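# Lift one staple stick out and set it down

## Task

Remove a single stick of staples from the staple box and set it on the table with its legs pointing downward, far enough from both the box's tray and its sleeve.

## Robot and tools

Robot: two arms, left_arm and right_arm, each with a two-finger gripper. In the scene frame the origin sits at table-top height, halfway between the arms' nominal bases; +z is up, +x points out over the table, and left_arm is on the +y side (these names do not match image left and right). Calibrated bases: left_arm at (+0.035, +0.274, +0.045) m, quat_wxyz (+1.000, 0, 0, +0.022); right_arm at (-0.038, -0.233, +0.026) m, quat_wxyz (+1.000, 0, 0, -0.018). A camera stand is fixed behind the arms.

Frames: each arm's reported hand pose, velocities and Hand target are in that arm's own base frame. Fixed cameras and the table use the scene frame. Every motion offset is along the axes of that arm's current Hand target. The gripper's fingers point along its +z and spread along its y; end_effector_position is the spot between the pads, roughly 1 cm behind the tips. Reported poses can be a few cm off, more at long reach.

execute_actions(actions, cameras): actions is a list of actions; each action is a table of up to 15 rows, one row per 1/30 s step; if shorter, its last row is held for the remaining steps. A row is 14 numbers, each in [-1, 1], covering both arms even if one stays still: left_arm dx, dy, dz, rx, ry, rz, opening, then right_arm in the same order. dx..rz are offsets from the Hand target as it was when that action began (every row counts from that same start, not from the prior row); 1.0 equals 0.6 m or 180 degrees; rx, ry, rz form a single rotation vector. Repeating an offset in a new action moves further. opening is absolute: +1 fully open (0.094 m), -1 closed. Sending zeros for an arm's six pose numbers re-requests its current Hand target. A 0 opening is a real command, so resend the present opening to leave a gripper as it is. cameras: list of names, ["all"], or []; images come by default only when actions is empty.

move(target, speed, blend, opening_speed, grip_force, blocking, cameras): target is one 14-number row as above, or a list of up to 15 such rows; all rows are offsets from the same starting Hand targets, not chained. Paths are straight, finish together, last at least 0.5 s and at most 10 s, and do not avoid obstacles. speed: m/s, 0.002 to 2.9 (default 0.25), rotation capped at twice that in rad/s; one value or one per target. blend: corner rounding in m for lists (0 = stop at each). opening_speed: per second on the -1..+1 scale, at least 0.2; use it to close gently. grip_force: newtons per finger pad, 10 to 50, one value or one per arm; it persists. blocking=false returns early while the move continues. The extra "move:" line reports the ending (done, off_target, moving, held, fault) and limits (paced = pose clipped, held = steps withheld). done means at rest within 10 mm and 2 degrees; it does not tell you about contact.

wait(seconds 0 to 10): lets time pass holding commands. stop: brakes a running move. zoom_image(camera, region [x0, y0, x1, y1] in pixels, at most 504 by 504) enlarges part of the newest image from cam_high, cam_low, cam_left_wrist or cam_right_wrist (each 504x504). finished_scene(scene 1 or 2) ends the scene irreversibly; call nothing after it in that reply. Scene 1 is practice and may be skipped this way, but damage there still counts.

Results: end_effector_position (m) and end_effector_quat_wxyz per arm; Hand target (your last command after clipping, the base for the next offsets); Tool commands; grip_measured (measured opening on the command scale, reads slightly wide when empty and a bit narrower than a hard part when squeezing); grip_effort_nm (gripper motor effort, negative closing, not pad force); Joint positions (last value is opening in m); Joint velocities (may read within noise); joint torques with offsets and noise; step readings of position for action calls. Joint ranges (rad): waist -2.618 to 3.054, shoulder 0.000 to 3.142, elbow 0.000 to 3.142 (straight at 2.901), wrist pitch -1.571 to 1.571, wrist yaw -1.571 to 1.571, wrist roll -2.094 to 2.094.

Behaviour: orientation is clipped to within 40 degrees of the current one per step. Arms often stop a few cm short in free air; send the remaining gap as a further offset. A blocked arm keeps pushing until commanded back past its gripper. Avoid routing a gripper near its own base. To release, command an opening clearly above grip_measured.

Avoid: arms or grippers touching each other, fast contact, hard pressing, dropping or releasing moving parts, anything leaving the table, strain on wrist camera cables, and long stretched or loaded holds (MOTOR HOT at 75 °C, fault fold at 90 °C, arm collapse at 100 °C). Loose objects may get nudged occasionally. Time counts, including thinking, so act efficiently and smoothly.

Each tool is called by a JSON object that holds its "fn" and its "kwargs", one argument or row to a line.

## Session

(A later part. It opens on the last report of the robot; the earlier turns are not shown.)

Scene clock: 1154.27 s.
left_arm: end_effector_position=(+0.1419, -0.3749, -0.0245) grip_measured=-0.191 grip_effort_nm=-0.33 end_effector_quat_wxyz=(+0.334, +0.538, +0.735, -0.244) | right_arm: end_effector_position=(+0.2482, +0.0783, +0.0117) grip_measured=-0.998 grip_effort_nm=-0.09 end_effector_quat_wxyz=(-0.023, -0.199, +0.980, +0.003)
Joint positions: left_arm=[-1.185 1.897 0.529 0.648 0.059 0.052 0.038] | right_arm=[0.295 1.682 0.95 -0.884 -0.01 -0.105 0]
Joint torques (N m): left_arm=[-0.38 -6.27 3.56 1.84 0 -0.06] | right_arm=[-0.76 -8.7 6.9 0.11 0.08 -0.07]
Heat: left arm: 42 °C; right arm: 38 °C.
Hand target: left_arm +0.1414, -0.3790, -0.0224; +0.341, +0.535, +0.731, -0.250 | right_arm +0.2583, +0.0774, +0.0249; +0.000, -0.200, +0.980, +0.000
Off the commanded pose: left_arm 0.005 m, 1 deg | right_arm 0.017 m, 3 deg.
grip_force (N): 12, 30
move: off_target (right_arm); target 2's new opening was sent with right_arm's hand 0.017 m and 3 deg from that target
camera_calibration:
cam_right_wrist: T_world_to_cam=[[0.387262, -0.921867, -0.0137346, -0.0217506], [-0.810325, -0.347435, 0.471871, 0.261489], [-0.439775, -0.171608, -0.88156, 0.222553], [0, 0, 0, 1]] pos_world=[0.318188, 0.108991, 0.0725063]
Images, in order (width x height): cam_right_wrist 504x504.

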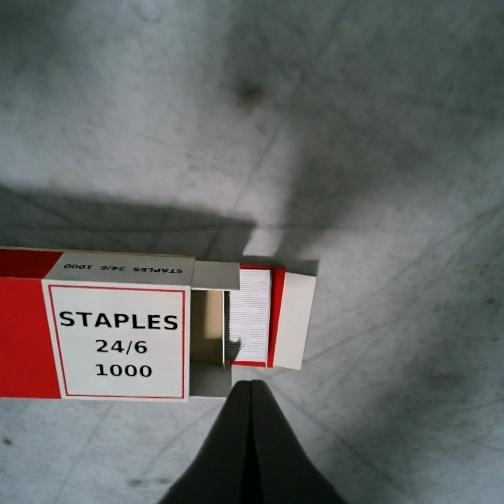

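{"fn": "move", "kwargs": {
  "target": [0,0,0,0,0,0,-0.26,0.0011,0.0025,0.0483,0,0,0,-1],
  "speed": 0.1,
  "cameras": ["cam_right_wrist"]
}}

{"fn": "zoom_image", "kwargs": {
  "camera": "cam_right_wrist",
  "region": [130, 260, 370, 500]
}}

Scene clock: 1175.93 s.
left_arm: end_effector_position=(+0.1419, -0.3749, -0.0245) grip_measured=-0.191 grip_effort_nm=-0.33 end_effector_quat_wxyz=(+0.334, +0.538, +0.735, -0.244) | right_arm: end_effector_position=(+0.2557, +0.0806, +0.0003) grip_measured=-0.998 grip_effort_nm=-0.09 end_effector_quat_wxyz=(+0.000, -0.199, +0.980, +0.005)
Joint positions: left_arm=[-1.185 1.897 0.529 0.648 0.059 0.052 0.038] | right_arm=[0.295 1.692 0.911 -0.789 -0.01 -0.105 0]
Joint torques (N m): left_arm=[-0.31 -6.31 3.54 1.82 -0.01 -0.08] | right_arm=[-0.27 -5.42 4.44 0.46 0.07 -0.02]
Heat: left arm: 42 °C; right arm: 38 °C.
Hand target: left_arm +0.1414, -0.3790, -0.0224; +0.341, +0.535, +0.731, -0.250 | right_arm +0.2571, +0.0785, -0.0041; +0.000, -0.200, +0.980, +0.000
Off the commanded pose: left_arm 0.005 m, 1 deg | right_arm 0.005 m, 1 deg.
grip_force (N): 12, 30
move: done
camera_calibration:
cam_right_wrist: T_world_to_cam=[[0.387681, -0.921749, -0.00908452, -0.0228811], [-0.829817, -0.353273, 0.431975, 0.279223], [-0.401381, -0.15993, -0.90184, 0.205393], [0, 0, 0, 1]] pos_world=[0.323015, 0.1104, 0.0644066]
Images, in order (width x height): cam_right_wrist 504x504.

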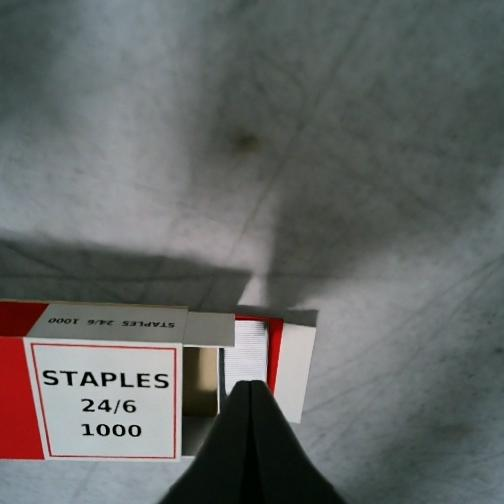

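Scaled by 2.100 from the camera's 504x504 image, which has a finer 720x720 frame.

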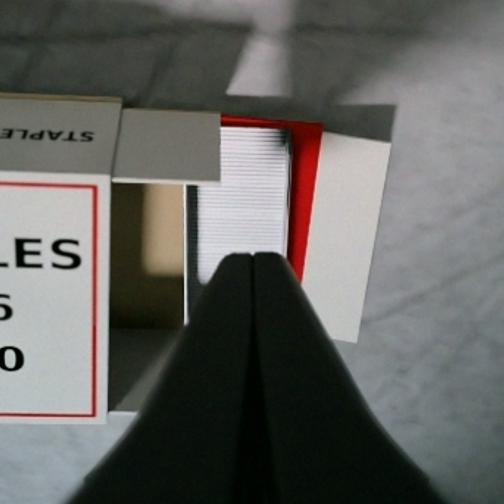

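{"fn": "move", "kwargs": {
  "target": [0,0,0,0,0,0,-0.26,0,0.0042,0.0282,0,0,0,-1],
  "speed": 0.06,
  "cameras": ["cam_right_wrist"]
}}

{"fn": "zoom_image", "kwargs": {
  "camera": "cam_right_wrist",
  "region": [130, 260, 370, 500]
}}

Scene clock: 1189.03 s.
left_arm: end_effector_position=(+0.1419, -0.3749, -0.0245) grip_measured=-0.191 grip_effort_nm=-0.33 end_effector_quat_wxyz=(+0.334, +0.538, +0.735, -0.244) | right_arm: end_effector_position=(+0.2558, +0.0806, -0.0164) grip_measured=-0.998 grip_effort_nm=-0.09 end_effector_quat_wxyz=(+0.000, -0.199, +0.980, +0.005)
Joint positions: left_arm=[-1.185 1.897 0.529 0.648 0.059 0.052 0.038] | right_arm=[0.295 1.73 0.877 -0.716 -0.01 -0.105 0]
Joint torques (N m): left_arm=[-0.38 -6.43 3.52 1.81 -0.02 -0.07] | right_arm=[0.65 -5.52 4.19 0.46 0.07 0.09]
Heat: left arm: 42 °C; right arm: 38 °C.
Hand target: left_arm +0.1414, -0.3790, -0.0224; +0.341, +0.535, +0.731, -0.250 | right_arm +0.2561, +0.0809, -0.0210; +0.000, -0.200, +0.980, +0.000
Off the commanded pose: left_arm 0.005 m, 1 deg | right_arm 0.005 m, 1 deg.
grip_force (N): 12, 30
move: done
camera_calibration:
cam_right_wrist: T_world_to_cam=[[0.387738, -0.921725, -0.0090848, -0.0230537], [-0.829927, -0.353377, 0.431678, 0.286498], [-0.401099, -0.159838, -0.901982, 0.190238], [0, 0, 0, 1]] pos_world=[0.323015, 0.1104, 0.0477074]
Images, in order (width x height): cam_right_wrist 504x504.

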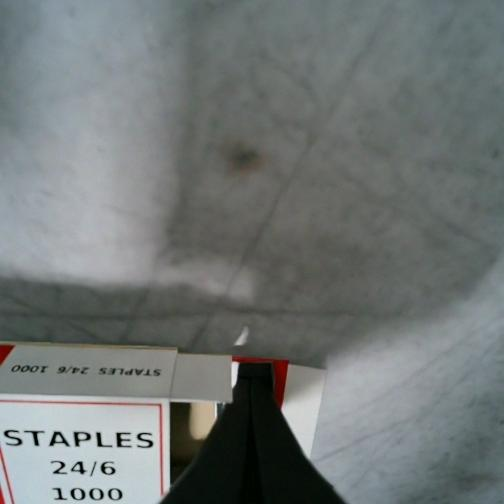

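Scaled by 2.100 from the camera's 504x504 image, which has a finer 720x720 frame.

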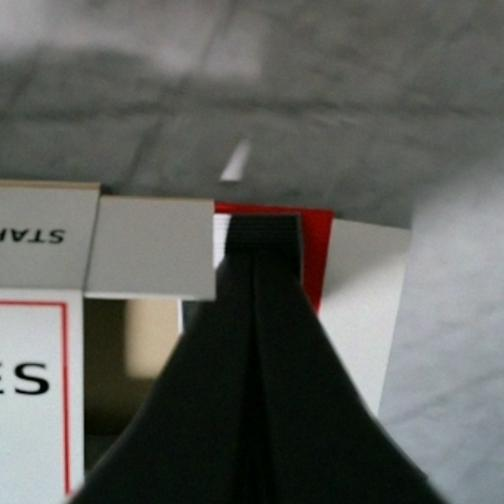

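{"fn": "move", "kwargs": {
  "target": [0,0,0,0,0,0,-0.26,0,-0.0917,0,0,0,0,-1],
  "speed": 0.06,
  "cameras": ["cam_left_wrist","cam_right_wrist"]
}}

{"fn": "zoom_image", "kwargs": {
  "camera": "cam_right_wrist",
  "region": [60, 260, 360, 500]
}}

Scene clock: 1198.33 s.
left_arm: end_effector_position=(+0.1419, -0.3750, -0.0244) grip_measured=-0.191 grip_effort_nm=-0.33 end_effector_quat_wxyz=(+0.334, +0.538, +0.735, -0.244) | right_arm: end_effector_position=(+0.2708, +0.0331, -0.0191) grip_measured=-0.998 grip_effort_nm=-0.09 end_effector_quat_wxyz=(-0.002, -0.198, +0.980, +0.005)
Joint positions: left_arm=[-1.185 1.897 0.529 0.649 0.059 0.052 0.038] | right_arm=[0.112 1.757 0.897 -0.715 -0.009 -0.287 0]
Joint torques (N m): left_arm=[-0.36 -6.31 3.55 1.81 -0.03 -0.07] | right_arm=[-0.76 -5.09 6.15 0.35 0.07 -0.09]
Heat: left arm: 42 °C; right arm: 38 °C.
Hand target: left_arm +0.1414, -0.3790, -0.0224; +0.341, +0.535, +0.731, -0.250 | right_arm +0.2776, +0.0302, -0.0210; +0.000, -0.199, +0.980, +0.000
Off the commanded pose: left_arm 0.004 m, 1 deg | right_arm 0.008 m, 1 deg.
grip_force (N): 12, 30
move: done
camera_calibration:
cam_left_wrist: T_world_to_cam=[[-0.937667, -0.347366, -0.0108489, 0.00434973], [-0.312171, 0.855561, -0.412996, 0.394513], [0.152742, -0.383866, -0.910668, -0.0974807], [0, 0, 0, 1]] pos_world=[0.142123, -0.373438, 0.0742068]
cam_right_wrist: T_world_to_cam=[[0.385916, -0.922486, -0.00941271, -0.0722123], [-0.828958, -0.351231, 0.435278, 0.283007], [-0.404843, -0.160178, -0.900247, 0.187354], [0, 0, 0, 1]] pos_world=[0.338318, 0.0627959, 0.0447982]
Images, in order (width x height): cam_left_wrist 504x504, cam_right_wrist 504x504.

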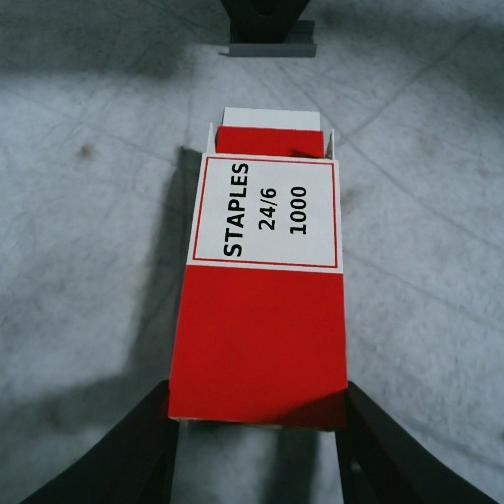

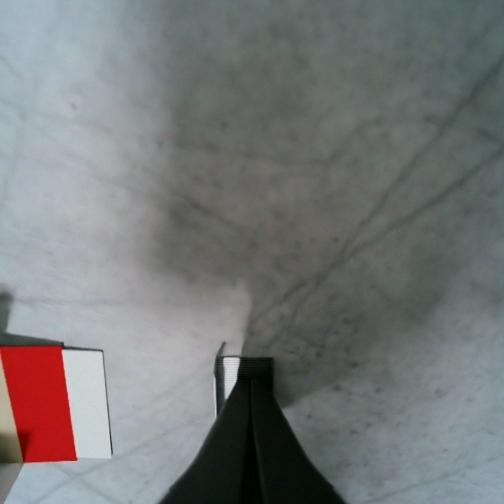

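Scaled by 1.680 from the camera's 504x504 image, which has a finer 720x720 frame.

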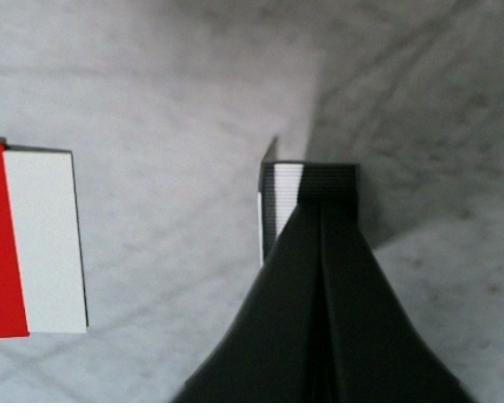

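{"fn": "move", "kwargs": {
  "target": [0,0,0,0,0,0,-0.26,0.0467,-0.167,-0.0025,0,0,-0.35,-1],
  "speed": 0.1,
  "cameras": ["cam_left_wrist","cam_right_wrist"]
}}

{"fn": "zoom_image", "kwargs": {
  "camera": "cam_right_wrist",
  "region": [130, 260, 370, 500]
}}

Scene clock: 1283.70 s.
left_arm: end_effector_position=(+0.1419, -0.3750, -0.0244) grip_measured=-0.191 grip_effort_nm=-0.33 end_effector_quat_wxyz=(+0.334, +0.538, +0.735, -0.244) | right_arm: end_effector_position=(+0.2888, -0.0689, -0.0189) grip_measured=-0.998 grip_effort_nm=-0.09 end_effector_quat_wxyz=(-0.006, +0.681, -0.732, +0.002)
Joint positions: left_arm=[-1.185 1.897 0.529 0.649 0.059 0.052 0.038] | right_arm=[-0.242 1.826 0.985 -0.721 -0.007 -1.74 0]
Joint torques (N m): left_arm=[-0.31 -6.34 3.54 1.83 0.02 -0.06] | right_arm=[-0.77 -5.97 6.6 0.18 0.05 -0.09]
Heat: left arm: 42 °C; right arm: 40 °C.
Hand target: left_arm +0.1414, -0.3790, -0.0224; +0.341, +0.535, +0.731, -0.250 | right_arm +0.2910, -0.0730, -0.0196; +0.000, +0.682, -0.731, +0.000
Off the commanded pose: left_arm 0.004 m, 1 deg | right_arm 0.005 m, 1 deg.
grip_force (N): 12, 30
move: done
camera_calibration:
cam_left_wrist: T_world_to_cam=[[-0.937667, -0.347366, -0.0108489, 0.00434973], [-0.312171, 0.855561, -0.412996, 0.394513], [0.152742, -0.383866, -0.910668, -0.0974807], [0, 0, 0, 1]] pos_world=[0.142123, -0.373438, 0.0742068]
cam_right_wrist: T_world_to_cam=[[0.997169, -0.0743519, 0.0111944, -0.290865], [-0.0719674, -0.900675, 0.428492, 0.00548162], [-0.0217767, -0.428085, -0.903476, 0.049339], [0, 0, 0, 1]] pos_world=[0.291511, 0.00443204, 0.0454839]
Images, in order (width x height): cam_left_wrist 504x504, cam_right_wrist 504x504.

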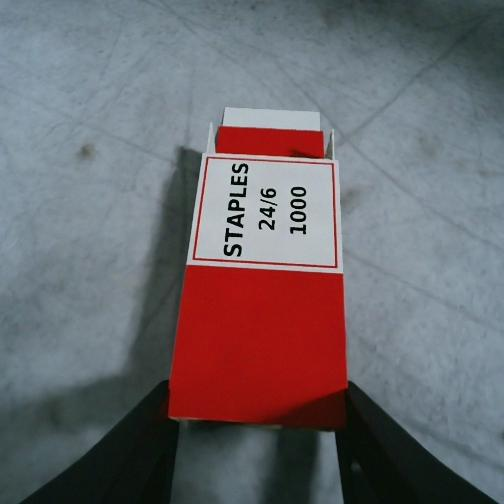

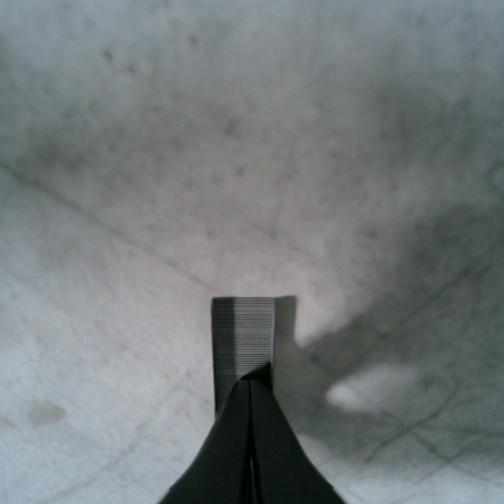

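Scaled by 2.100 from the camera's 504x504 image, which has a finer 720x720 frame.

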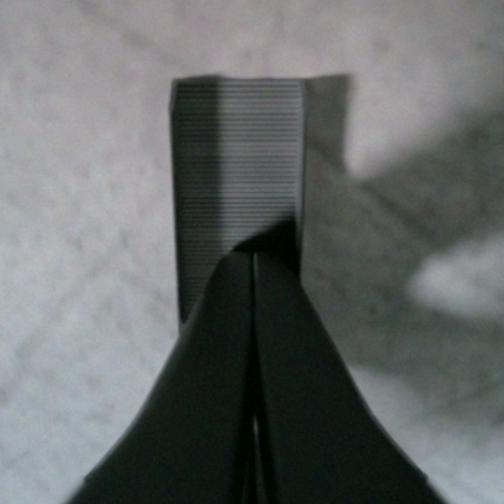

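{"fn": "move", "kwargs": {
  "target": [
    [0,0,0,0,0,0,0.05,-0.0283,0,-0.001,0,0,0,-1],
    [0,0,0,0,0,0,0.05,-0.0283,-0.2333,-0.001,0,0,0,-1]
  ],
  "speed": 0.09,
  "blend": [0.003,0],
  "cameras": ["cam_left_wrist","cam_right_wrist"]
}}

{"fn": "zoom_image", "kwargs": {
  "camera": "cam_right_wrist",
  "region": [130, 260, 370, 500]
}}

Scene clock: 1411.00 s.
left_arm: end_effector_position=(+0.1420, -0.3753, -0.0239) grip_measured=+0.048 grip_effort_nm=0.10 end_effector_quat_wxyz=(+0.335, +0.537, +0.734, -0.245) | right_arm: end_effector_position=(+0.4300, -0.0695, -0.0153) grip_measured=-0.998 grip_effort_nm=-0.09 end_effector_quat_wxyz=(-0.003, +0.683, -0.731, +0.008)
Joint positions: left_arm=[-1.185 1.897 0.529 0.651 0.059 0.052 0.049] | right_arm=[-0.161 2.287 1.714 -0.981 0.004 -1.664 0]
Joint torques (N m): left_arm=[-0.36 -6.38 3.59 1.8 0 -0.09] | right_arm=[0.7 -9.92 7.6 0.14 -0.05 0.12]
Heat: left arm: 42 °C; right arm: 40 °C.
Hand target: left_arm +0.1414, -0.3790, -0.0224; +0.341, +0.535, +0.731, -0.250 | right_arm +0.4319, -0.0657, -0.0189; +0.000, +0.682, -0.731, +0.000
Off the commanded pose: left_arm 0.004 m, 1 deg | right_arm 0.006 m, 1 deg.
grip_force (N): 12, 30
move: done; blend cut to 0 m at target 1
camera_calibration:
cam_left_wrist: T_world_to_cam=[[-0.937684, -0.34732, -0.010841, 0.00443304], [-0.31178, 0.854689, -0.415092, 0.394605], [0.153435, -0.385845, -0.909715, -0.097986], [0, 0, 0, 1]] pos_world=[0.142221, -0.373532, 0.0747061]
cam_right_wrist: T_world_to_cam=[[0.997399, -0.0701579, 0.0165256, -0.431462], [-0.070293, -0.896082, 0.438287, 0.0132327], [-0.015941, -0.438309, -0.898683, 0.0523195], [0, 0, 0, 1]] pos_world=[0.432104, 0.00451927, 0.0483491]
Images, in order (width x height): cam_left_wrist 504x504, cam_right_wrist 504x504.

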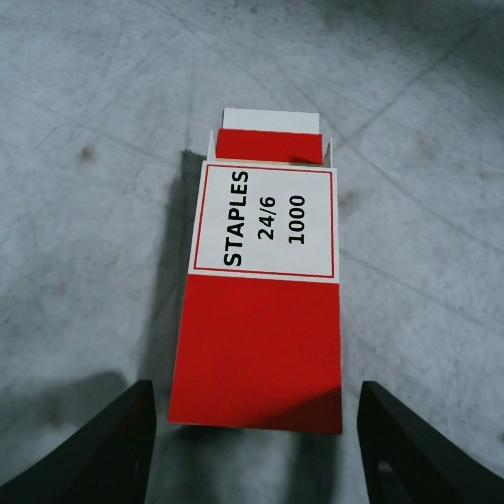

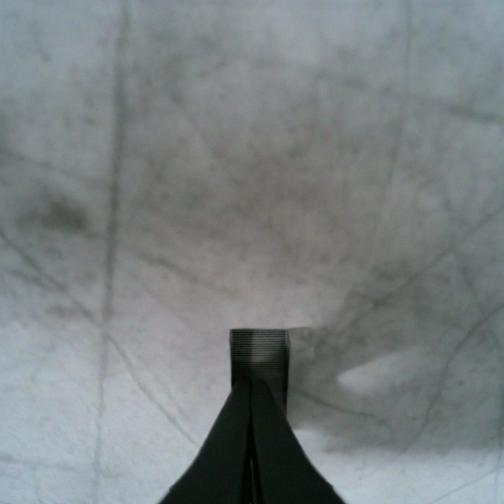

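Scaled by 2.100 from the camera's 504x504 image, which has a finer 720x720 frame.

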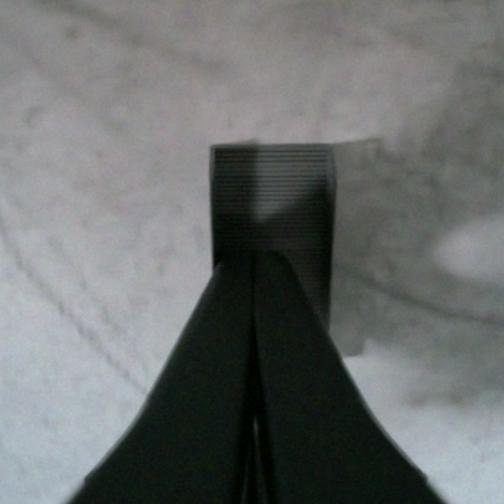

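{"fn": "move", "kwargs": {
  "target": [
    [0,0,0,0,0,0,0.05,0,0,-0.05,0,0,0,-1],
    [0,0,-0.2,0,0,0,0.05,0.002,-0.0018,-0.1067,-0.0441,0.0434,0.5042,0.0]
  ],
  "speed": 0.2,
  "blend": [0.005,0],
  "cameras": ["cam_left_wrist","cam_right_wrist"]
}}

{"fn": "zoom_image", "kwargs": {
  "camera": "cam_right_wrist",
  "region": [130, 220, 370, 460]
}}

Scene clock: 1444.47 s.
left_arm: end_effector_position=(+0.1119, -0.2897, +0.0472) grip_measured=+0.048 grip_effort_nm=0.10 end_effector_quat_wxyz=(+0.327, +0.537, +0.739, -0.242) | right_arm: end_effector_position=(+0.4310, -0.0660, +0.0491) grip_measured=-0.002 grip_effort_nm=0.14 end_effector_quat_wxyz=(-0.083, +0.035, +0.996, -0.002)
Joint positions: left_arm=[-1.16 1.186 0.316 0.134 0.079 0.062 0.049] | right_arm=[-0.145 2.461 2.267 -1.54 0.021 -0.073 0.047]
Joint torques (N m): left_arm=[0.76 -4.63 4.89 1.69 0.08 0.1] | right_arm=[-0.65 -10.88 7.58 -0.11 -0.1 0.12]
Heat: left arm: 43 °C; right arm: 39 °C.
Hand target: left_arm +0.1138, -0.2913, +0.0547; +0.341, +0.535, +0.731, -0.250 | right_arm +0.4329, -0.0671, +0.0451; -0.087, +0.043, +0.995, +0.004
Off the commanded pose: left_arm 0.008 m, 2 deg | right_arm 0.004 m, 1 deg.
grip_force (N): 12, 30
move: done
camera_calibration:
cam_left_wrist: T_world_to_cam=[[-0.936526, -0.350569, -0.00442701, 0.00533563], [-0.319651, 0.858981, -0.399968, 0.342913], [0.144019, -0.373165, -0.916518, 0.00942098], [0, 0, 0, 1]] pos_world=[0.113253, -0.28917, 0.145812]
cam_right_wrist: T_world_to_cam=[[-0.0721322, -0.997343, 0.0101887, -0.0332443], [-0.81502, 0.064828, 0.575795, 0.365955], [-0.574926, 0.0332293, -0.817531, 0.379752], [0, 0, 0, 1]] pos_world=[0.514192, -0.069499, 0.100083]
Images, in order (width x height): cam_left_wrist 504x504, cam_right_wrist 504x504.

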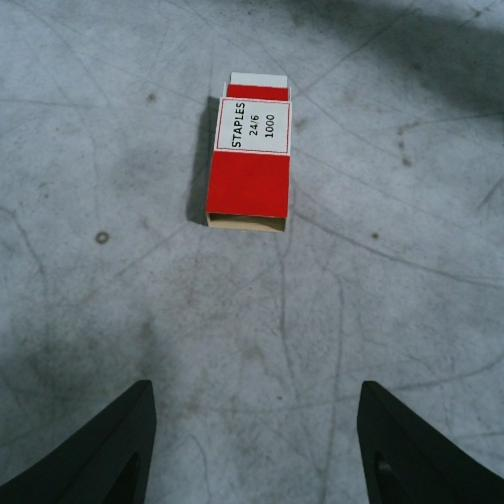

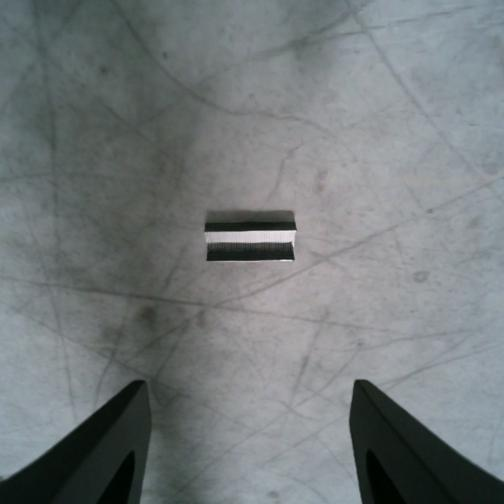

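Scaled by 2.100 from the camera's 504x504 image, which has a finer 720x720 frame.

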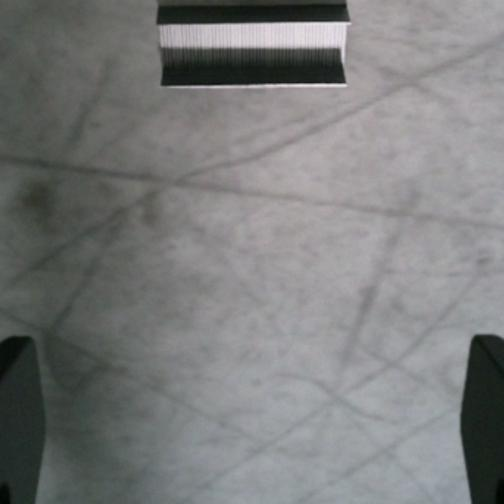

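{"fn": "move", "kwargs": {
  "target": [0,0,0,0,0,0,0.05,-0.0170,0,0.0732,0,0,0,0.0],
  "speed": 0.15,
  "cameras": ["cam_right_wrist"]
}}

Scene clock: 1467.00 s.
left_arm: end_effector_position=(+0.1119, -0.2897, +0.0472) grip_measured=+0.048 grip_effort_nm=0.10 end_effector_quat_wxyz=(+0.327, +0.537, +0.739, -0.242) | right_arm: end_effector_position=(+0.4340, -0.0663, +0.0083) grip_measured=-0.002 grip_effort_nm=0.14 end_effector_quat_wxyz=(-0.086, +0.035, +0.996, -0.001)
Joint positions: left_arm=[-1.16 1.186 0.316 0.134 0.079 0.062 0.049] | right_arm=[-0.145 2.494 2.164 -1.412 0.021 -0.072 0.047]
Joint torques (N m): left_arm=[0.65 -4.6 4.93 1.69 0.11 0.11] | right_arm=[-0.61 -11.71 5.07 0.14 -0.1 0.12]
Heat: left arm: 42 °C; right arm: 41 °C.
Hand target: left_arm +0.1138, -0.2913, +0.0547; +0.341, +0.535, +0.731, -0.250 | right_arm +0.4353, -0.0672, +0.0001; -0.087, +0.043, +0.995, +0.004
Off the commanded pose: left_arm 0.008 m, 2 deg | right_arm 0.008 m, 1 deg.
grip_force (N): 12, 30
move: done
camera_calibration:
cam_right_wrist: T_world_to_cam=[[-0.0725446, -0.997321, 0.00943656, -0.0327253], [-0.811076, 0.0644982, 0.581373, 0.390063], [-0.580424, 0.0345217, -0.813582, 0.350587], [0, 0, 0, 1]] pos_world=[0.517486, -0.0698989, 0.0587682]
Images, in order (width x height): cam_right_wrist 504x504.

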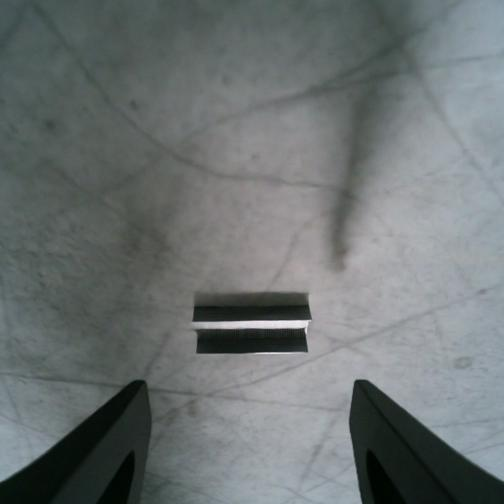

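{"fn": "move", "kwargs": {
  "target": [
    [0,0,0,0,0,0,0.05,-0.0065,0,0.0371,0,0,0,0.0],
    [0,0,0,0,0,0,0.05,-0.0065,0,0.0371,0,0,0,-0.40]
  ],
  "speed": 0.1,
  "grip_force": [12, 16],
  "cameras": ["cam_right_wrist"]
}}

{"fn": "zoom_image", "kwargs": {
  "camera": "cam_right_wrist",
  "region": [130, 260, 370, 500]
}}

Scene clock: 1479.63 s.
left_arm: end_effector_position=(+0.1119, -0.2897, +0.0472) grip_measured=+0.048 grip_effort_nm=0.10 end_effector_quat_wxyz=(+0.327, +0.537, +0.739, -0.242) | right_arm: end_effector_position=(+0.4358, -0.0666, -0.0115) grip_measured=-0.398 grip_effort_nm=-0.07 end_effector_quat_wxyz=(-0.082, +0.036, +0.996, -0.002)
Joint positions: left_arm=[-1.16 1.186 0.316 0.134 0.079 0.062 0.049] | right_arm=[-0.145 2.507 2.109 -1.336 0.021 -0.072 0.028]
Joint torques (N m): left_arm=[0.64 -4.74 4.98 1.66 0.09 0.07] | right_arm=[-0.61 -11.36 4.81 0.15 -0.1 0.13]
Heat: left arm: 42 °C; right arm: 41 °C.
Hand target: left_arm +0.1138, -0.2913, +0.0547; +0.341, +0.535, +0.731, -0.250 | right_arm +0.4352, -0.0672, -0.0226; -0.087, +0.043, +0.995, +0.004
Off the commanded pose: left_arm 0.008 m, 2 deg | right_arm 0.011 m, 1 deg.
grip_force (N): 12, 16
move: off_target (right_arm); target 2's new opening was sent with right_arm's hand 0.011 m and 1 deg from that target
camera_calibration:
cam_right_wrist: T_world_to_cam=[[-0.0726437, -0.997307, 0.0100482, -0.0327145], [-0.815891, 0.0652178, 0.574515, 0.405197], [-0.573624, 0.0335367, -0.818432, 0.332403], [0, 0, 0, 1]] pos_world=[0.518894, -0.0702002, 0.0395864]
Images, in order (width x height): cam_right_wrist 504x504.

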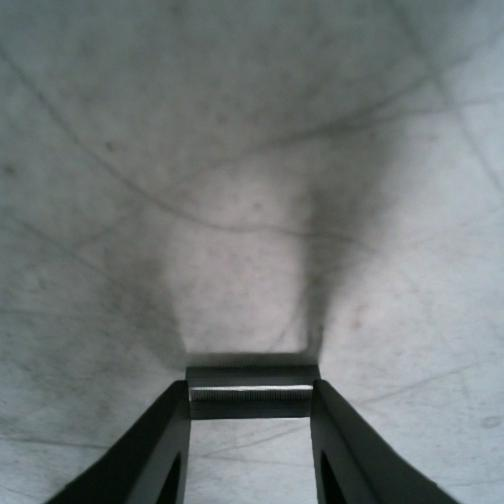

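Scaled by 2.100 from the camera's 504x504 image, which has a finer 720x720 frame.

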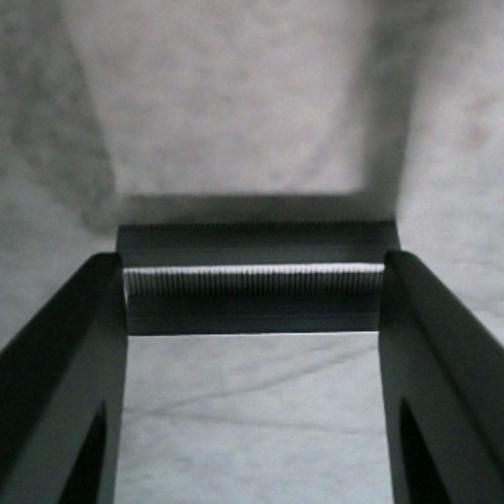

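{"fn": "move", "kwargs": {
  "target": [
    [0,0,0,0,0,0,0.05,-0.0017,0,0.0098,0,0,0,-0.1],
    [0,0,0,0,0,0,0.05,-0.0017,0,0.0098,0,0,0,-0.42]
  ],
  "speed": 0.08,
  "grip_force": [12, 16],
  "cameras": ["cam_right_wrist"]
}}

{"fn": "zoom_image", "kwargs": {
  "camera": "cam_right_wrist",
  "region": [130, 260, 370, 500]
}}

Scene clock: 1502.47 s.
left_arm: end_effector_position=(+0.1119, -0.2897, +0.0472) grip_measured=+0.048 grip_effort_nm=0.10 end_effector_quat_wxyz=(+0.327, +0.537, +0.739, -0.242) | right_arm: end_effector_position=(+0.4372, -0.0668, -0.0147) grip_measured=-0.383 grip_effort_nm=-0.34 end_effector_quat_wxyz=(-0.078, +0.036, +0.996, -0.002)
Joint positions: left_arm=[-1.16 1.186 0.316 0.134 0.079 0.062 0.049] | right_arm=[-0.145 2.507 2.098 -1.317 0.021 -0.072 0.029]
Joint torques (N m): left_arm=[0.65 -4.64 4.93 1.67 0.09 0.09] | right_arm=[-0.58 -10.96 4.64 0.16 -0.1 0.12]
Heat: left arm: 42 °C; right arm: 42 °C.
Hand target: left_arm +0.1138, -0.2913, +0.0547; +0.341, +0.535, +0.731, -0.250 | right_arm +0.4353, -0.0672, -0.0285; -0.087, +0.043, +0.995, +0.004
Off the commanded pose: left_arm 0.008 m, 2 deg | right_arm 0.014 m, 2 deg.
grip_force (N): 12, 16
move: off_target (right_arm); target 2's new opening was sent with right_arm's hand 0.014 m and 2 deg from that target
camera_calibration:
cam_right_wrist: T_world_to_cam=[[-0.073086, -0.99727, 0.0105785, -0.0325051], [-0.820182, 0.0661358, 0.568267, 0.40998], [-0.567415, 0.032856, -0.822776, 0.327838], [0, 0, 0, 1]] pos_world=[0.519903, -0.0703021, 0.037103]
Images, in order (width x height): cam_right_wrist 504x504.

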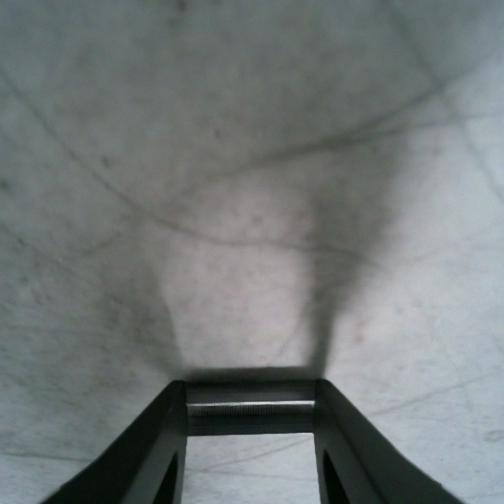

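Scaled by 2.100 from the camera's 504x504 image, which has a finer 720x720 frame.

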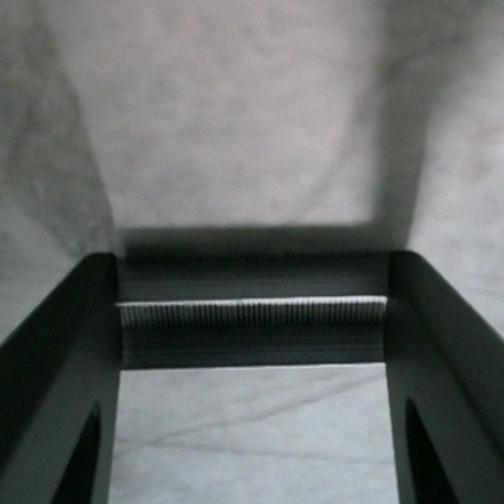

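{"fn": "move", "kwargs": {
  "target": [0,0,0,0,0,0,0.05,0.0217,0,-0.1231,0,0,0,-0.42],
  "speed": 0.2,
  "cameras": ["cam_right_wrist"]
}}

Scene clock: 1510.53 s.
left_arm: end_effector_position=(+0.1119, -0.2897, +0.0472) grip_measured=+0.048 grip_effort_nm=0.10 end_effector_quat_wxyz=(+0.327, +0.537, +0.739, -0.242) | right_arm: end_effector_position=(+0.4327, -0.0661, +0.0378) grip_measured=-0.384 grip_effort_nm=-0.37 end_effector_quat_wxyz=(-0.094, +0.036, +0.995, +0.000)
Joint positions: left_arm=[-1.16 1.186 0.316 0.134 0.079 0.062 0.049] | right_arm=[-0.145 2.507 2.301 -1.553 0.021 -0.072 0.029]
Joint torques (N m): left_arm=[0.55 -4.66 4.98 1.69 0.09 0.1] | right_arm=[-0.61 -13.55 6.94 -0.16 -0.1 0.12]
Heat: left arm: 42 °C; right arm: 43 °C.
Hand target: left_arm +0.1138, -0.2913, +0.0547; +0.341, +0.535, +0.731, -0.250 | right_arm +0.4353, -0.0673, +0.0465; -0.087, +0.043, +0.995, +0.004
Off the commanded pose: left_arm 0.008 m, 2 deg | right_arm 0.009 m, 1 deg.
joint sent to its limit (right arm) — joint 4 (wrist pitch), lower limit. The joint targets still meet the commanded pose.
grip_force (N): 12, 16
move: done
camera_calibration:
cam_right_wrist: T_world_to_cam=[[-0.0727795, -0.997313, 0.00832665, -0.0328006], [-0.801522, 0.0634558, 0.594589, 0.367248], [-0.59352, 0.0365999, -0.803987, 0.379262], [0, 0, 0, 1]] pos_world=[0.517069, -0.0698974, 0.0868329]
Images, in order (width x height): cam_right_wrist 504x504.

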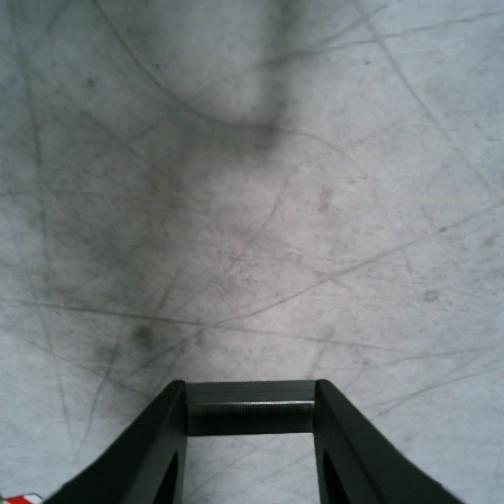

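{"fn": "move", "kwargs": {
  "target": [0,0,0,0,0,0,0.05,0,0,0,0,-0.4444,0,-0.42],
  "speed": 0.3,
  "cameras": ["cam_right_wrist"]
}}

Scene clock: 1563.17 s.
left_arm: end_effector_position=(+0.1119, -0.2897, +0.0472) grip_measured=+0.048 grip_effort_nm=0.10 end_effector_quat_wxyz=(+0.327, +0.537, +0.739, -0.242) | right_arm: end_effector_position=(+0.4351, -0.0661, +0.0485) grip_measured=-0.384 grip_effort_nm=-0.37 end_effector_quat_wxyz=(+0.570, +0.033, +0.820, -0.030)
Joint positions: left_arm=[-1.16 1.186 0.316 0.134 0.079 0.062 0.049] | right_arm=[-0.191 1.906 0.497 1.051 -0.094 -0.047 0.029]
Joint torques (N m): left_arm=[0.65 -4.71 4.93 1.69 0.1 0.08] | right_arm=[-0.68 -5.93 3.67 1.84 -0.13 0.12]
Heat: left arm: 41 °C; right arm: 48 °C.
Hand target: left_arm +0.1138, -0.2913, +0.0547; +0.341, +0.535, +0.731, -0.250 | right_arm +0.4352, -0.0672, +0.0465; +0.573, +0.036, +0.818, -0.025
Off the commanded pose: left_arm 0.008 m, 2 deg | right_arm 0.002 m, 1 deg.
grip_force (N): 12, 16
move: done
camera_calibration:
cam_right_wrist: T_world_to_cam=[[-0.0883935, -0.99604, 0.00951111, -0.0258641], [-0.717776, 0.0570726, -0.693931, 0.388413], [0.690641, -0.0681659, -0.719978, -0.180476], [0, 0, 0, 1]] pos_world=[0.401151, -0.0602317, 0.139839]
Images, in order (width x height): cam_right_wrist 504x504.

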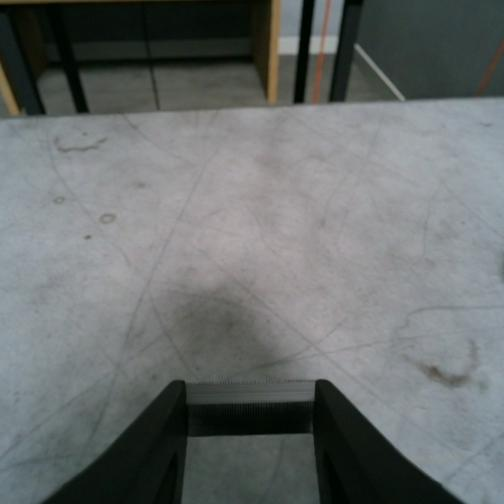

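{"fn": "move", "kwargs": {
  "target": [0,0,0,0,0,0,0.05,0.083,0,0.0302,0,-0.0333,0,-0.42],
  "speed": 0.15,
  "cameras": ["cam_high","cam_right_wrist"]
}}

{"fn": "zoom_image", "kwargs": {
  "camera": "cam_high",
  "region": [200, 120, 340, 260]
}}

Scene clock: 1579.00 s.
left_arm: end_effector_position=(+0.1119, -0.2897, +0.0472) grip_measured=+0.048 grip_effort_nm=0.10 end_effector_quat_wxyz=(+0.327, +0.537, +0.739, -0.242) | right_arm: end_effector_position=(+0.4327, -0.0638, -0.0096) grip_measured=-0.384 grip_effort_nm=-0.37 end_effector_quat_wxyz=(+0.598, +0.033, +0.801, -0.025)
Joint positions: left_arm=[-1.16 1.186 0.316 0.134 0.079 0.062 0.049] | right_arm=[-0.191 2.309 0.498 1.521 -0.104 -0.031 0.029]
Joint torques (N m): left_arm=[0.68 -4.75 4.97 1.71 0.1 0.08] | right_arm=[-0.92 -6.04 2.43 2.19 -0.09 0.05]
Heat: left arm: 41 °C; right arm: 43 °C.
Hand target: left_arm +0.1138, -0.2913, +0.0547; +0.341, +0.535, +0.731, -0.250 | right_arm +0.4352, -0.0672, -0.0065; +0.615, +0.034, +0.787, -0.027
Off the commanded pose: left_arm 0.008 m, 2 deg | right_arm 0.005 m, 2 deg.
joint sent to its limit (right arm) — joint 4 (wrist pitch), upper limit. The joint targets still meet the commanded pose.
grip_force (N): 12, 16
move: done
camera_calibration:
cam_right_wrist: T_world_to_cam=[[-0.0838811, -0.996475, -0.0014817, -0.0252882], [-0.669098, 0.057425, -0.740952, 0.324702], [0.738425, -0.0611604, -0.671556, -0.240194], [0, 0, 0, 1]] pos_world=[0.392501, -0.0585354, 0.0792474]
Images, in order (width x height): cam_high 504x504, cam_right_wrist 504x504.

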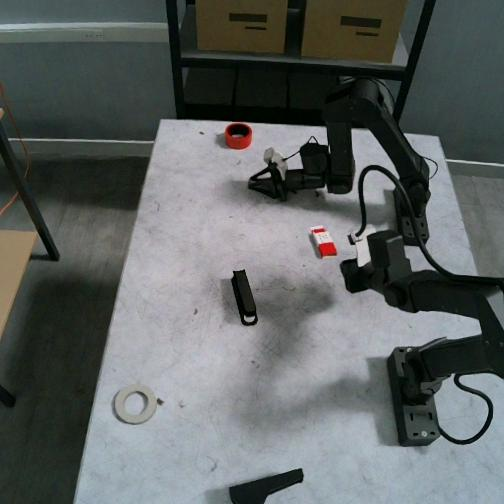

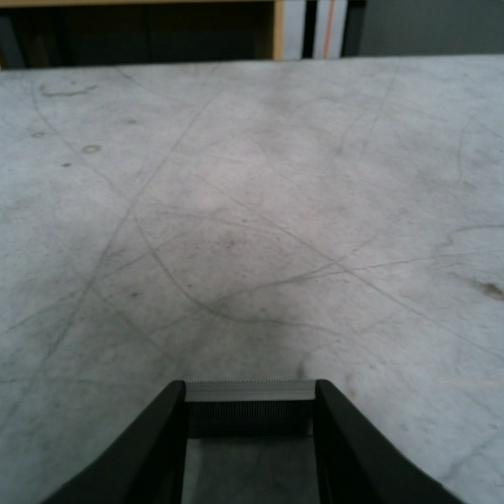

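Scaled by 3.600 from the camera's 504x504 image, which has a finer 720x720 frame.

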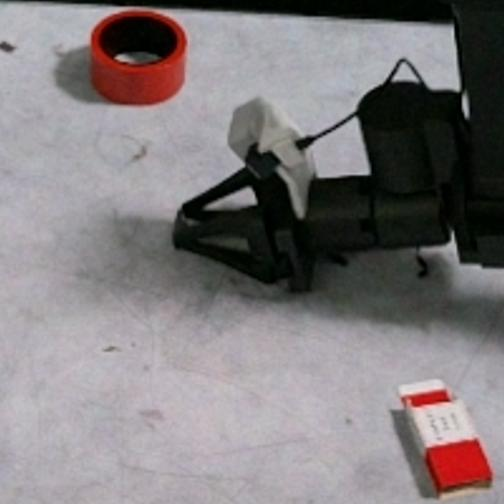

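{"fn": "move", "kwargs": {
  "target": [0,0,0,0,0,0,0.05,-0.0242,0,0.063,0,-0.0111,0,-0.42],
  "speed": 0.15
}}

Scene clock: 1588.73 s.
left_arm: end_effector_position=(+0.1119, -0.2897, +0.0472) grip_measured=+0.048 grip_effort_nm=0.10 end_effector_quat_wxyz=(+0.327, +0.537, +0.739, -0.242) | right_arm: end_effector_position=(+0.4739, -0.0718, +0.0056) grip_measured=-0.384 grip_effort_nm=-0.37 end_effector_quat_wxyz=(+0.633, +0.030, +0.773, -0.029)
Joint positions: left_arm=[-1.16 1.186 0.316 0.134 0.079 0.062 0.049] | right_arm=[-0.191 2.354 0.654 1.5 -0.104 -0.028 0.029]
Joint torques (N m): left_arm=[0.61 -4.75 5 1.68 0.09 0.07] | right_arm=[0.5 -7.57 3.26 1.65 0.04 0.11]
Heat: left arm: 41 °C; right arm: 41 °C.
Hand target: left_arm +0.1138, -0.2913, +0.0547; +0.341, +0.535, +0.731, -0.250 | right_arm +0.4753, -0.0707, -0.0015; +0.629, +0.034, +0.776, -0.027
Off the commanded pose: left_arm 0.008 m, 2 deg | right_arm 0.007 m, 1 deg.
grip_force (N): 12, 16
move: done

{"fn": "move", "kwargs": {
  "target": [0,0,0,0,0,0,0.05,0.0228,0,0.0049,0,0,0,-0.42],
  "speed": 0.08,
  "cameras": ["cam_right_wrist"]
}}

Scene clock: 1597.03 s.
left_arm: end_effector_position=(+0.1119, -0.2897, +0.0472) grip_measured=+0.048 grip_effort_nm=0.10 end_effector_quat_wxyz=(+0.327, +0.537, +0.739, -0.242) | right_arm: end_effector_position=(+0.4769, -0.0723, -0.0043) grip_measured=-0.384 grip_effort_nm=-0.37 end_effector_quat_wxyz=(+0.632, +0.034, +0.774, -0.026)
Joint positions: left_arm=[-1.16 1.186 0.316 0.134 0.079 0.062 0.049] | right_arm=[-0.191 2.4 0.679 1.52 -0.104 -0.02 0.029]
Joint torques (N m): left_arm=[0.75 -4.64 5.05 1.66 0.1 0.08] | right_arm=[0.49 -6.35 2.67 1.9 0.03 0.01]
Heat: left arm: 41 °C; right arm: 40 °C.
Hand target: left_arm +0.1138, -0.2913, +0.0547; +0.341, +0.535, +0.731, -0.250 | right_arm +0.4753, -0.0707, -0.0155; +0.629, +0.034, +0.777, -0.027
Off the commanded pose: left_arm 0.008 m, 2 deg | right_arm 0.011 m, 1 deg.
grip_force (N): 12, 16
move: off_target (right_arm)
camera_calibration:
cam_right_wrist: T_world_to_cam=[[-0.0865352, -0.996242, -0.00370651, -0.0288452], [-0.601948, 0.0552501, -0.796621, 0.32623], [0.793832, -0.0667047, -0.604467, -0.29633], [0, 0, 0, 1]] pos_world=[0.429114, -0.0665276, 0.0806537]
Images, in order (width x height): cam_right_wrist 504x504.

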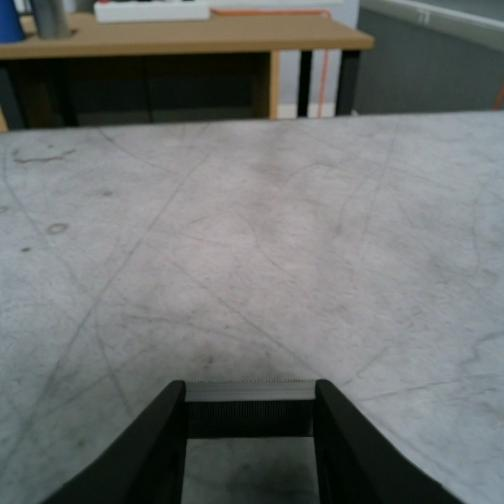

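{"fn": "move", "kwargs": {
  "target": [0,0,0,0,0,0,0.05,0.0098,0,0.0021,0,0,0,-0.42],
  "speed": 0.08,
  "cameras": ["cam_right_wrist"]
}}

{"fn": "zoom_image", "kwargs": {
  "camera": "cam_right_wrist",
  "region": [130, 300, 370, 500]
}}

Scene clock: 1601.93 s.
left_arm: end_effector_position=(+0.1119, -0.2897, +0.0472) grip_measured=+0.048 grip_effort_nm=0.10 end_effector_quat_wxyz=(+0.327, +0.537, +0.739, -0.242) | right_arm: end_effector_position=(+0.4803, -0.0730, -0.0043) grip_measured=-0.384 grip_effort_nm=-0.37 end_effector_quat_wxyz=(+0.635, +0.034, +0.771, -0.026)
Joint positions: left_arm=[-1.16 1.186 0.316 0.134 0.079 0.062 0.049] | right_arm=[-0.191 2.41 0.694 1.523 -0.104 -0.018 0.029]
Joint torques (N m): left_arm=[0.69 -4.82 4.96 1.66 0.09 0.07] | right_arm=[0.47 -5.27 2.09 2.03 0.04 -0.02]
Heat: left arm: 41 °C; right arm: 40 °C.
Hand target: left_arm +0.1138, -0.2913, +0.0547; +0.341, +0.535, +0.731, -0.250 | right_arm +0.4753, -0.0706, -0.0217; +0.628, +0.034, +0.777, -0.027
Off the commanded pose: left_arm 0.008 m, 2 deg | right_arm 0.018 m, 1 deg.
grip_force (N): 12, 16
move: off_target (right_arm)
camera_calibration:
cam_right_wrist: T_world_to_cam=[[-0.0868775, -0.996208, -0.00474283, -0.0289711], [-0.595518, 0.0557494, -0.801406, 0.325348], [0.798631, -0.0667997, -0.598103, -0.301344], [0, 0, 0, 1]] pos_world=[0.431896, -0.0671289, 0.0803639]
Images, in order (width x height): cam_right_wrist 504x504.

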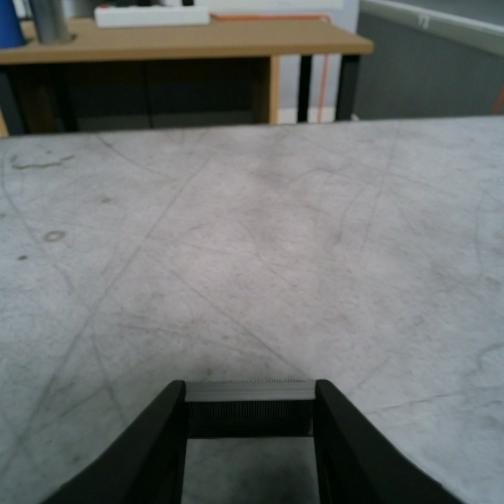

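Scaled by 2.100 from the camera's 504x504 image, which has a finer 720x720 frame.

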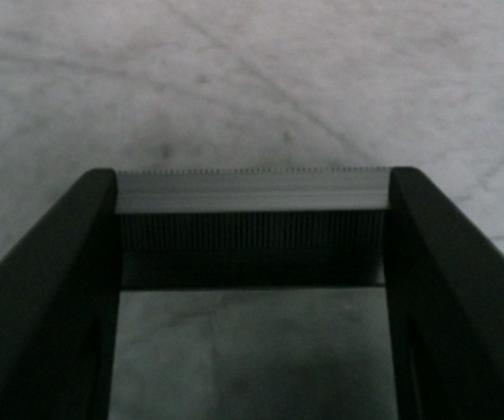

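{"fn": "move", "kwargs": {
  "target": [0,0,0,0,0,0,0.05,-0.0498,0,-0.0362,0,0.0444,0,-0.42],
  "speed": 0.1,
  "cameras": ["cam_high"]
}}

{"fn": "zoom_image", "kwargs": {
  "camera": "cam_high",
  "region": [220, 130, 320, 230]
}}

Scene clock: 1619.90 s.
left_arm: end_effector_position=(+0.1119, -0.2897, +0.0472) grip_measured=+0.048 grip_effort_nm=0.10 end_effector_quat_wxyz=(+0.327, +0.537, +0.739, -0.242) | right_arm: end_effector_position=(+0.4584, -0.0688, -0.0006) grip_measured=-0.384 grip_effort_nm=-0.37 end_effector_quat_wxyz=(+0.563, +0.040, +0.825, -0.018)
Joint positions: left_arm=[-1.16 1.186 0.316 0.134 0.079 0.062 0.049] | right_arm=[-0.191 2.176 0.608 1.193 -0.104 -0.024 0.029]
Joint torques (N m): left_arm=[0.62 -4.7 4.89 1.66 0.09 0.1] | right_arm=[0.25 -11.17 2.63 1.58 0.04 -0.09]
Heat: left arm: 41 °C; right arm: 38 °C.
Hand target: left_arm +0.1138, -0.2913, +0.0547; +0.341, +0.535, +0.731, -0.250 | right_arm +0.4603, -0.0693, +0.0121; +0.573, +0.036, +0.819, -0.025
Off the commanded pose: left_arm 0.008 m, 2 deg | right_arm 0.013 m, 2 deg.
grip_force (N): 12, 16
move: off_target (right_arm)
Images, in order (width x height): cam_high 504x504.

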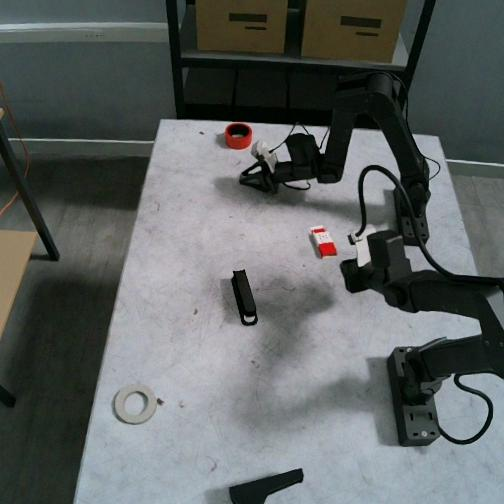

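Scaled by 5.040 from the camera's 504x504 image, which has a finer 720x720 frame.

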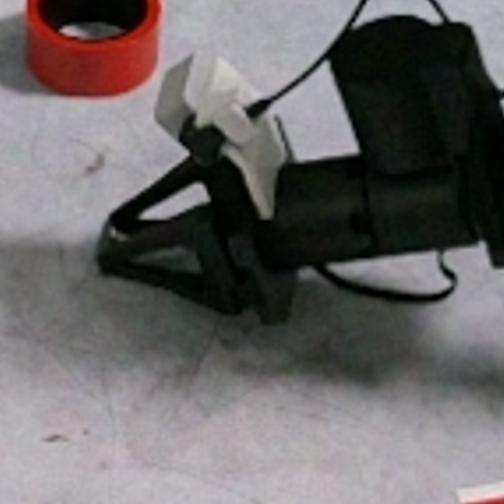

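{"fn": "move", "kwargs": {
  "target": [0,0,0,0,0,0,0.05,0.0345,0,0.0125,0,-0.0083,0,-0.42],
  "speed": 0.08
}}

Scene clock: 1630.67 s.
left_arm: end_effector_position=(+0.1119, -0.2897, +0.0472) grip_measured=+0.048 grip_effort_nm=0.10 end_effector_quat_wxyz=(+0.327, +0.537, +0.739, -0.242) | right_arm: end_effector_position=(+0.4590, -0.0689, -0.0081) grip_measured=-0.384 grip_effort_nm=-0.37 end_effector_quat_wxyz=(+0.580, +0.038, +0.814, -0.020)
Joint positions: left_arm=[-1.16 1.186 0.316 0.134 0.079 0.062 0.049] | right_arm=[-0.191 2.257 0.608 1.314 -0.104 -0.025 0.029]
Joint torques (N m): left_arm=[0.58 -4.68 4.92 1.66 0.1 0.09] | right_arm=[0.18 -7.24 3 1.86 0.03 -0.06]
Heat: left arm: 41 °C; right arm: 40 °C.
Hand target: left_arm +0.1138, -0.2913, +0.0547; +0.341, +0.535, +0.731, -0.250 | right_arm +0.4602, -0.0693, -0.0099; +0.583, +0.035, +0.811, -0.025
Off the commanded pose: left_arm 0.008 m, 2 deg | right_arm 0.002 m, 1 deg.
grip_force (N): 12, 16
move: done

{"fn": "move", "kwargs": {
  "target": [0,0,0,0,0,0,0.05,0.0133,0,0.0048,0,0,0,-0.42],
  "speed": 0.06
}}

Scene clock: 1636.03 s.
left_arm: end_effector_position=(+0.1119, -0.2897, +0.0472) grip_measured=+0.048 grip_effort_nm=0.10 end_effector_quat_wxyz=(+0.327, +0.537, +0.739, -0.242) | right_arm: end_effector_position=(+0.4584, -0.0688, -0.0121) grip_measured=-0.384 grip_effort_nm=-0.37 end_effector_quat_wxyz=(+0.586, +0.037, +0.809, -0.021)
Joint positions: left_arm=[-1.16 1.186 0.316 0.134 0.079 0.062 0.049] | right_arm=[-0.191 2.293 0.608 1.366 -0.104 -0.026 0.029]
Joint torques (N m): left_arm=[0.65 -4.67 4.93 1.68 0.09 0.09] | right_arm=[0.17 -6.89 3.6 1.7 0.02 -0.05]
Heat: left arm: 41 °C; right arm: 39 °C.
Hand target: left_arm +0.1138, -0.2913, +0.0547; +0.341, +0.535, +0.731, -0.250 | right_arm +0.4604, -0.0693, -0.0184; +0.583, +0.035, +0.811, -0.025
Off the commanded pose: left_arm 0.008 m, 2 deg | right_arm 0.007 m, 1 deg.
grip_force (N): 12, 16
move: done

{"fn": "move", "kwargs": {
  "target": [0,0,0,0,0,0,0.05,0.0133,0,0.0048,0,0,0,-0.42],
  "speed": 0.06,
  "cameras": ["cam_right_wrist"]
}}

{"fn": "zoom_image", "kwargs": {
  "camera": "cam_right_wrist",
  "region": [130, 300, 370, 500]
}}

Scene clock: 1642.03 s.
left_arm: end_effector_position=(+0.1119, -0.2897, +0.0472) grip_measured=+0.048 grip_effort_nm=0.10 end_effector_quat_wxyz=(+0.327, +0.537, +0.739, -0.242) | right_arm: end_effector_position=(+0.4628, -0.0696, -0.0099) grip_measured=-0.384 grip_effort_nm=-0.37 end_effector_quat_wxyz=(+0.600, +0.035, +0.799, -0.024)
Joint positions: left_arm=[-1.16 1.186 0.316 0.134 0.079 0.062 0.049] | right_arm=[-0.191 2.327 0.622 1.422 -0.104 -0.027 0.029]
Joint torques (N m): left_arm=[0.73 -4.64 5 1.68 0.09 0.1] | right_arm=[0.18 -6.53 2.99 1.49 0.03 -0.05]
Heat: left arm: 41 °C; right arm: 39 °C.
Hand target: left_arm +0.1138, -0.2913, +0.0547; +0.341, +0.535, +0.731, -0.250 | right_arm +0.4607, -0.0694, -0.0268; +0.584, +0.035, +0.811, -0.025
Off the commanded pose: left_arm 0.008 m, 2 deg | right_arm 0.017 m, 2 deg.
grip_force (N): 12, 16
move: off_target (right_arm)
camera_calibration:
cam_right_wrist: T_world_to_cam=[[-0.085302, -0.99634, -0.00554958, -0.0279668], [-0.664029, 0.0610019, -0.745214, 0.342843], [0.742825, -0.0598831, -0.666802, -0.264957], [0, 0, 0, 1]] pos_world=[0.422089, -0.0646449, 0.0786619]
Images, in order (width x height): cam_right_wrist 504x504.

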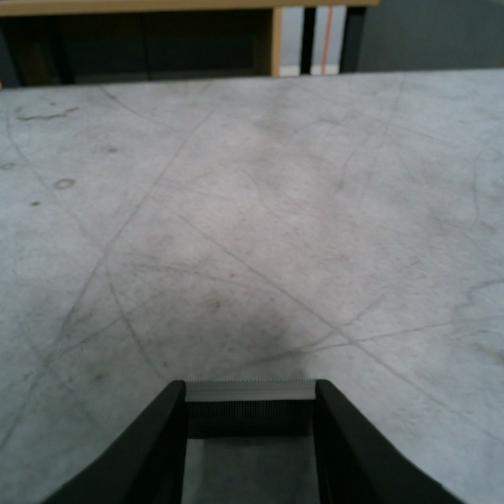

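Scaled by 2.100 from the camera's 504x504 image, which has a finer 720x720 frame.

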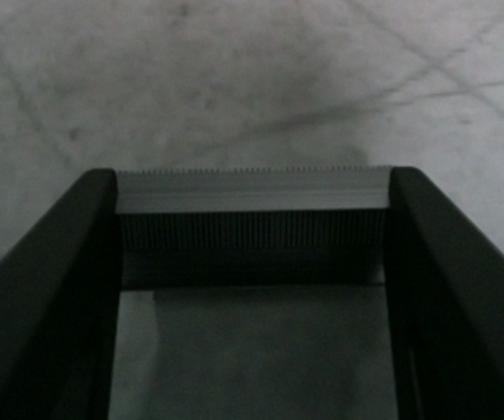

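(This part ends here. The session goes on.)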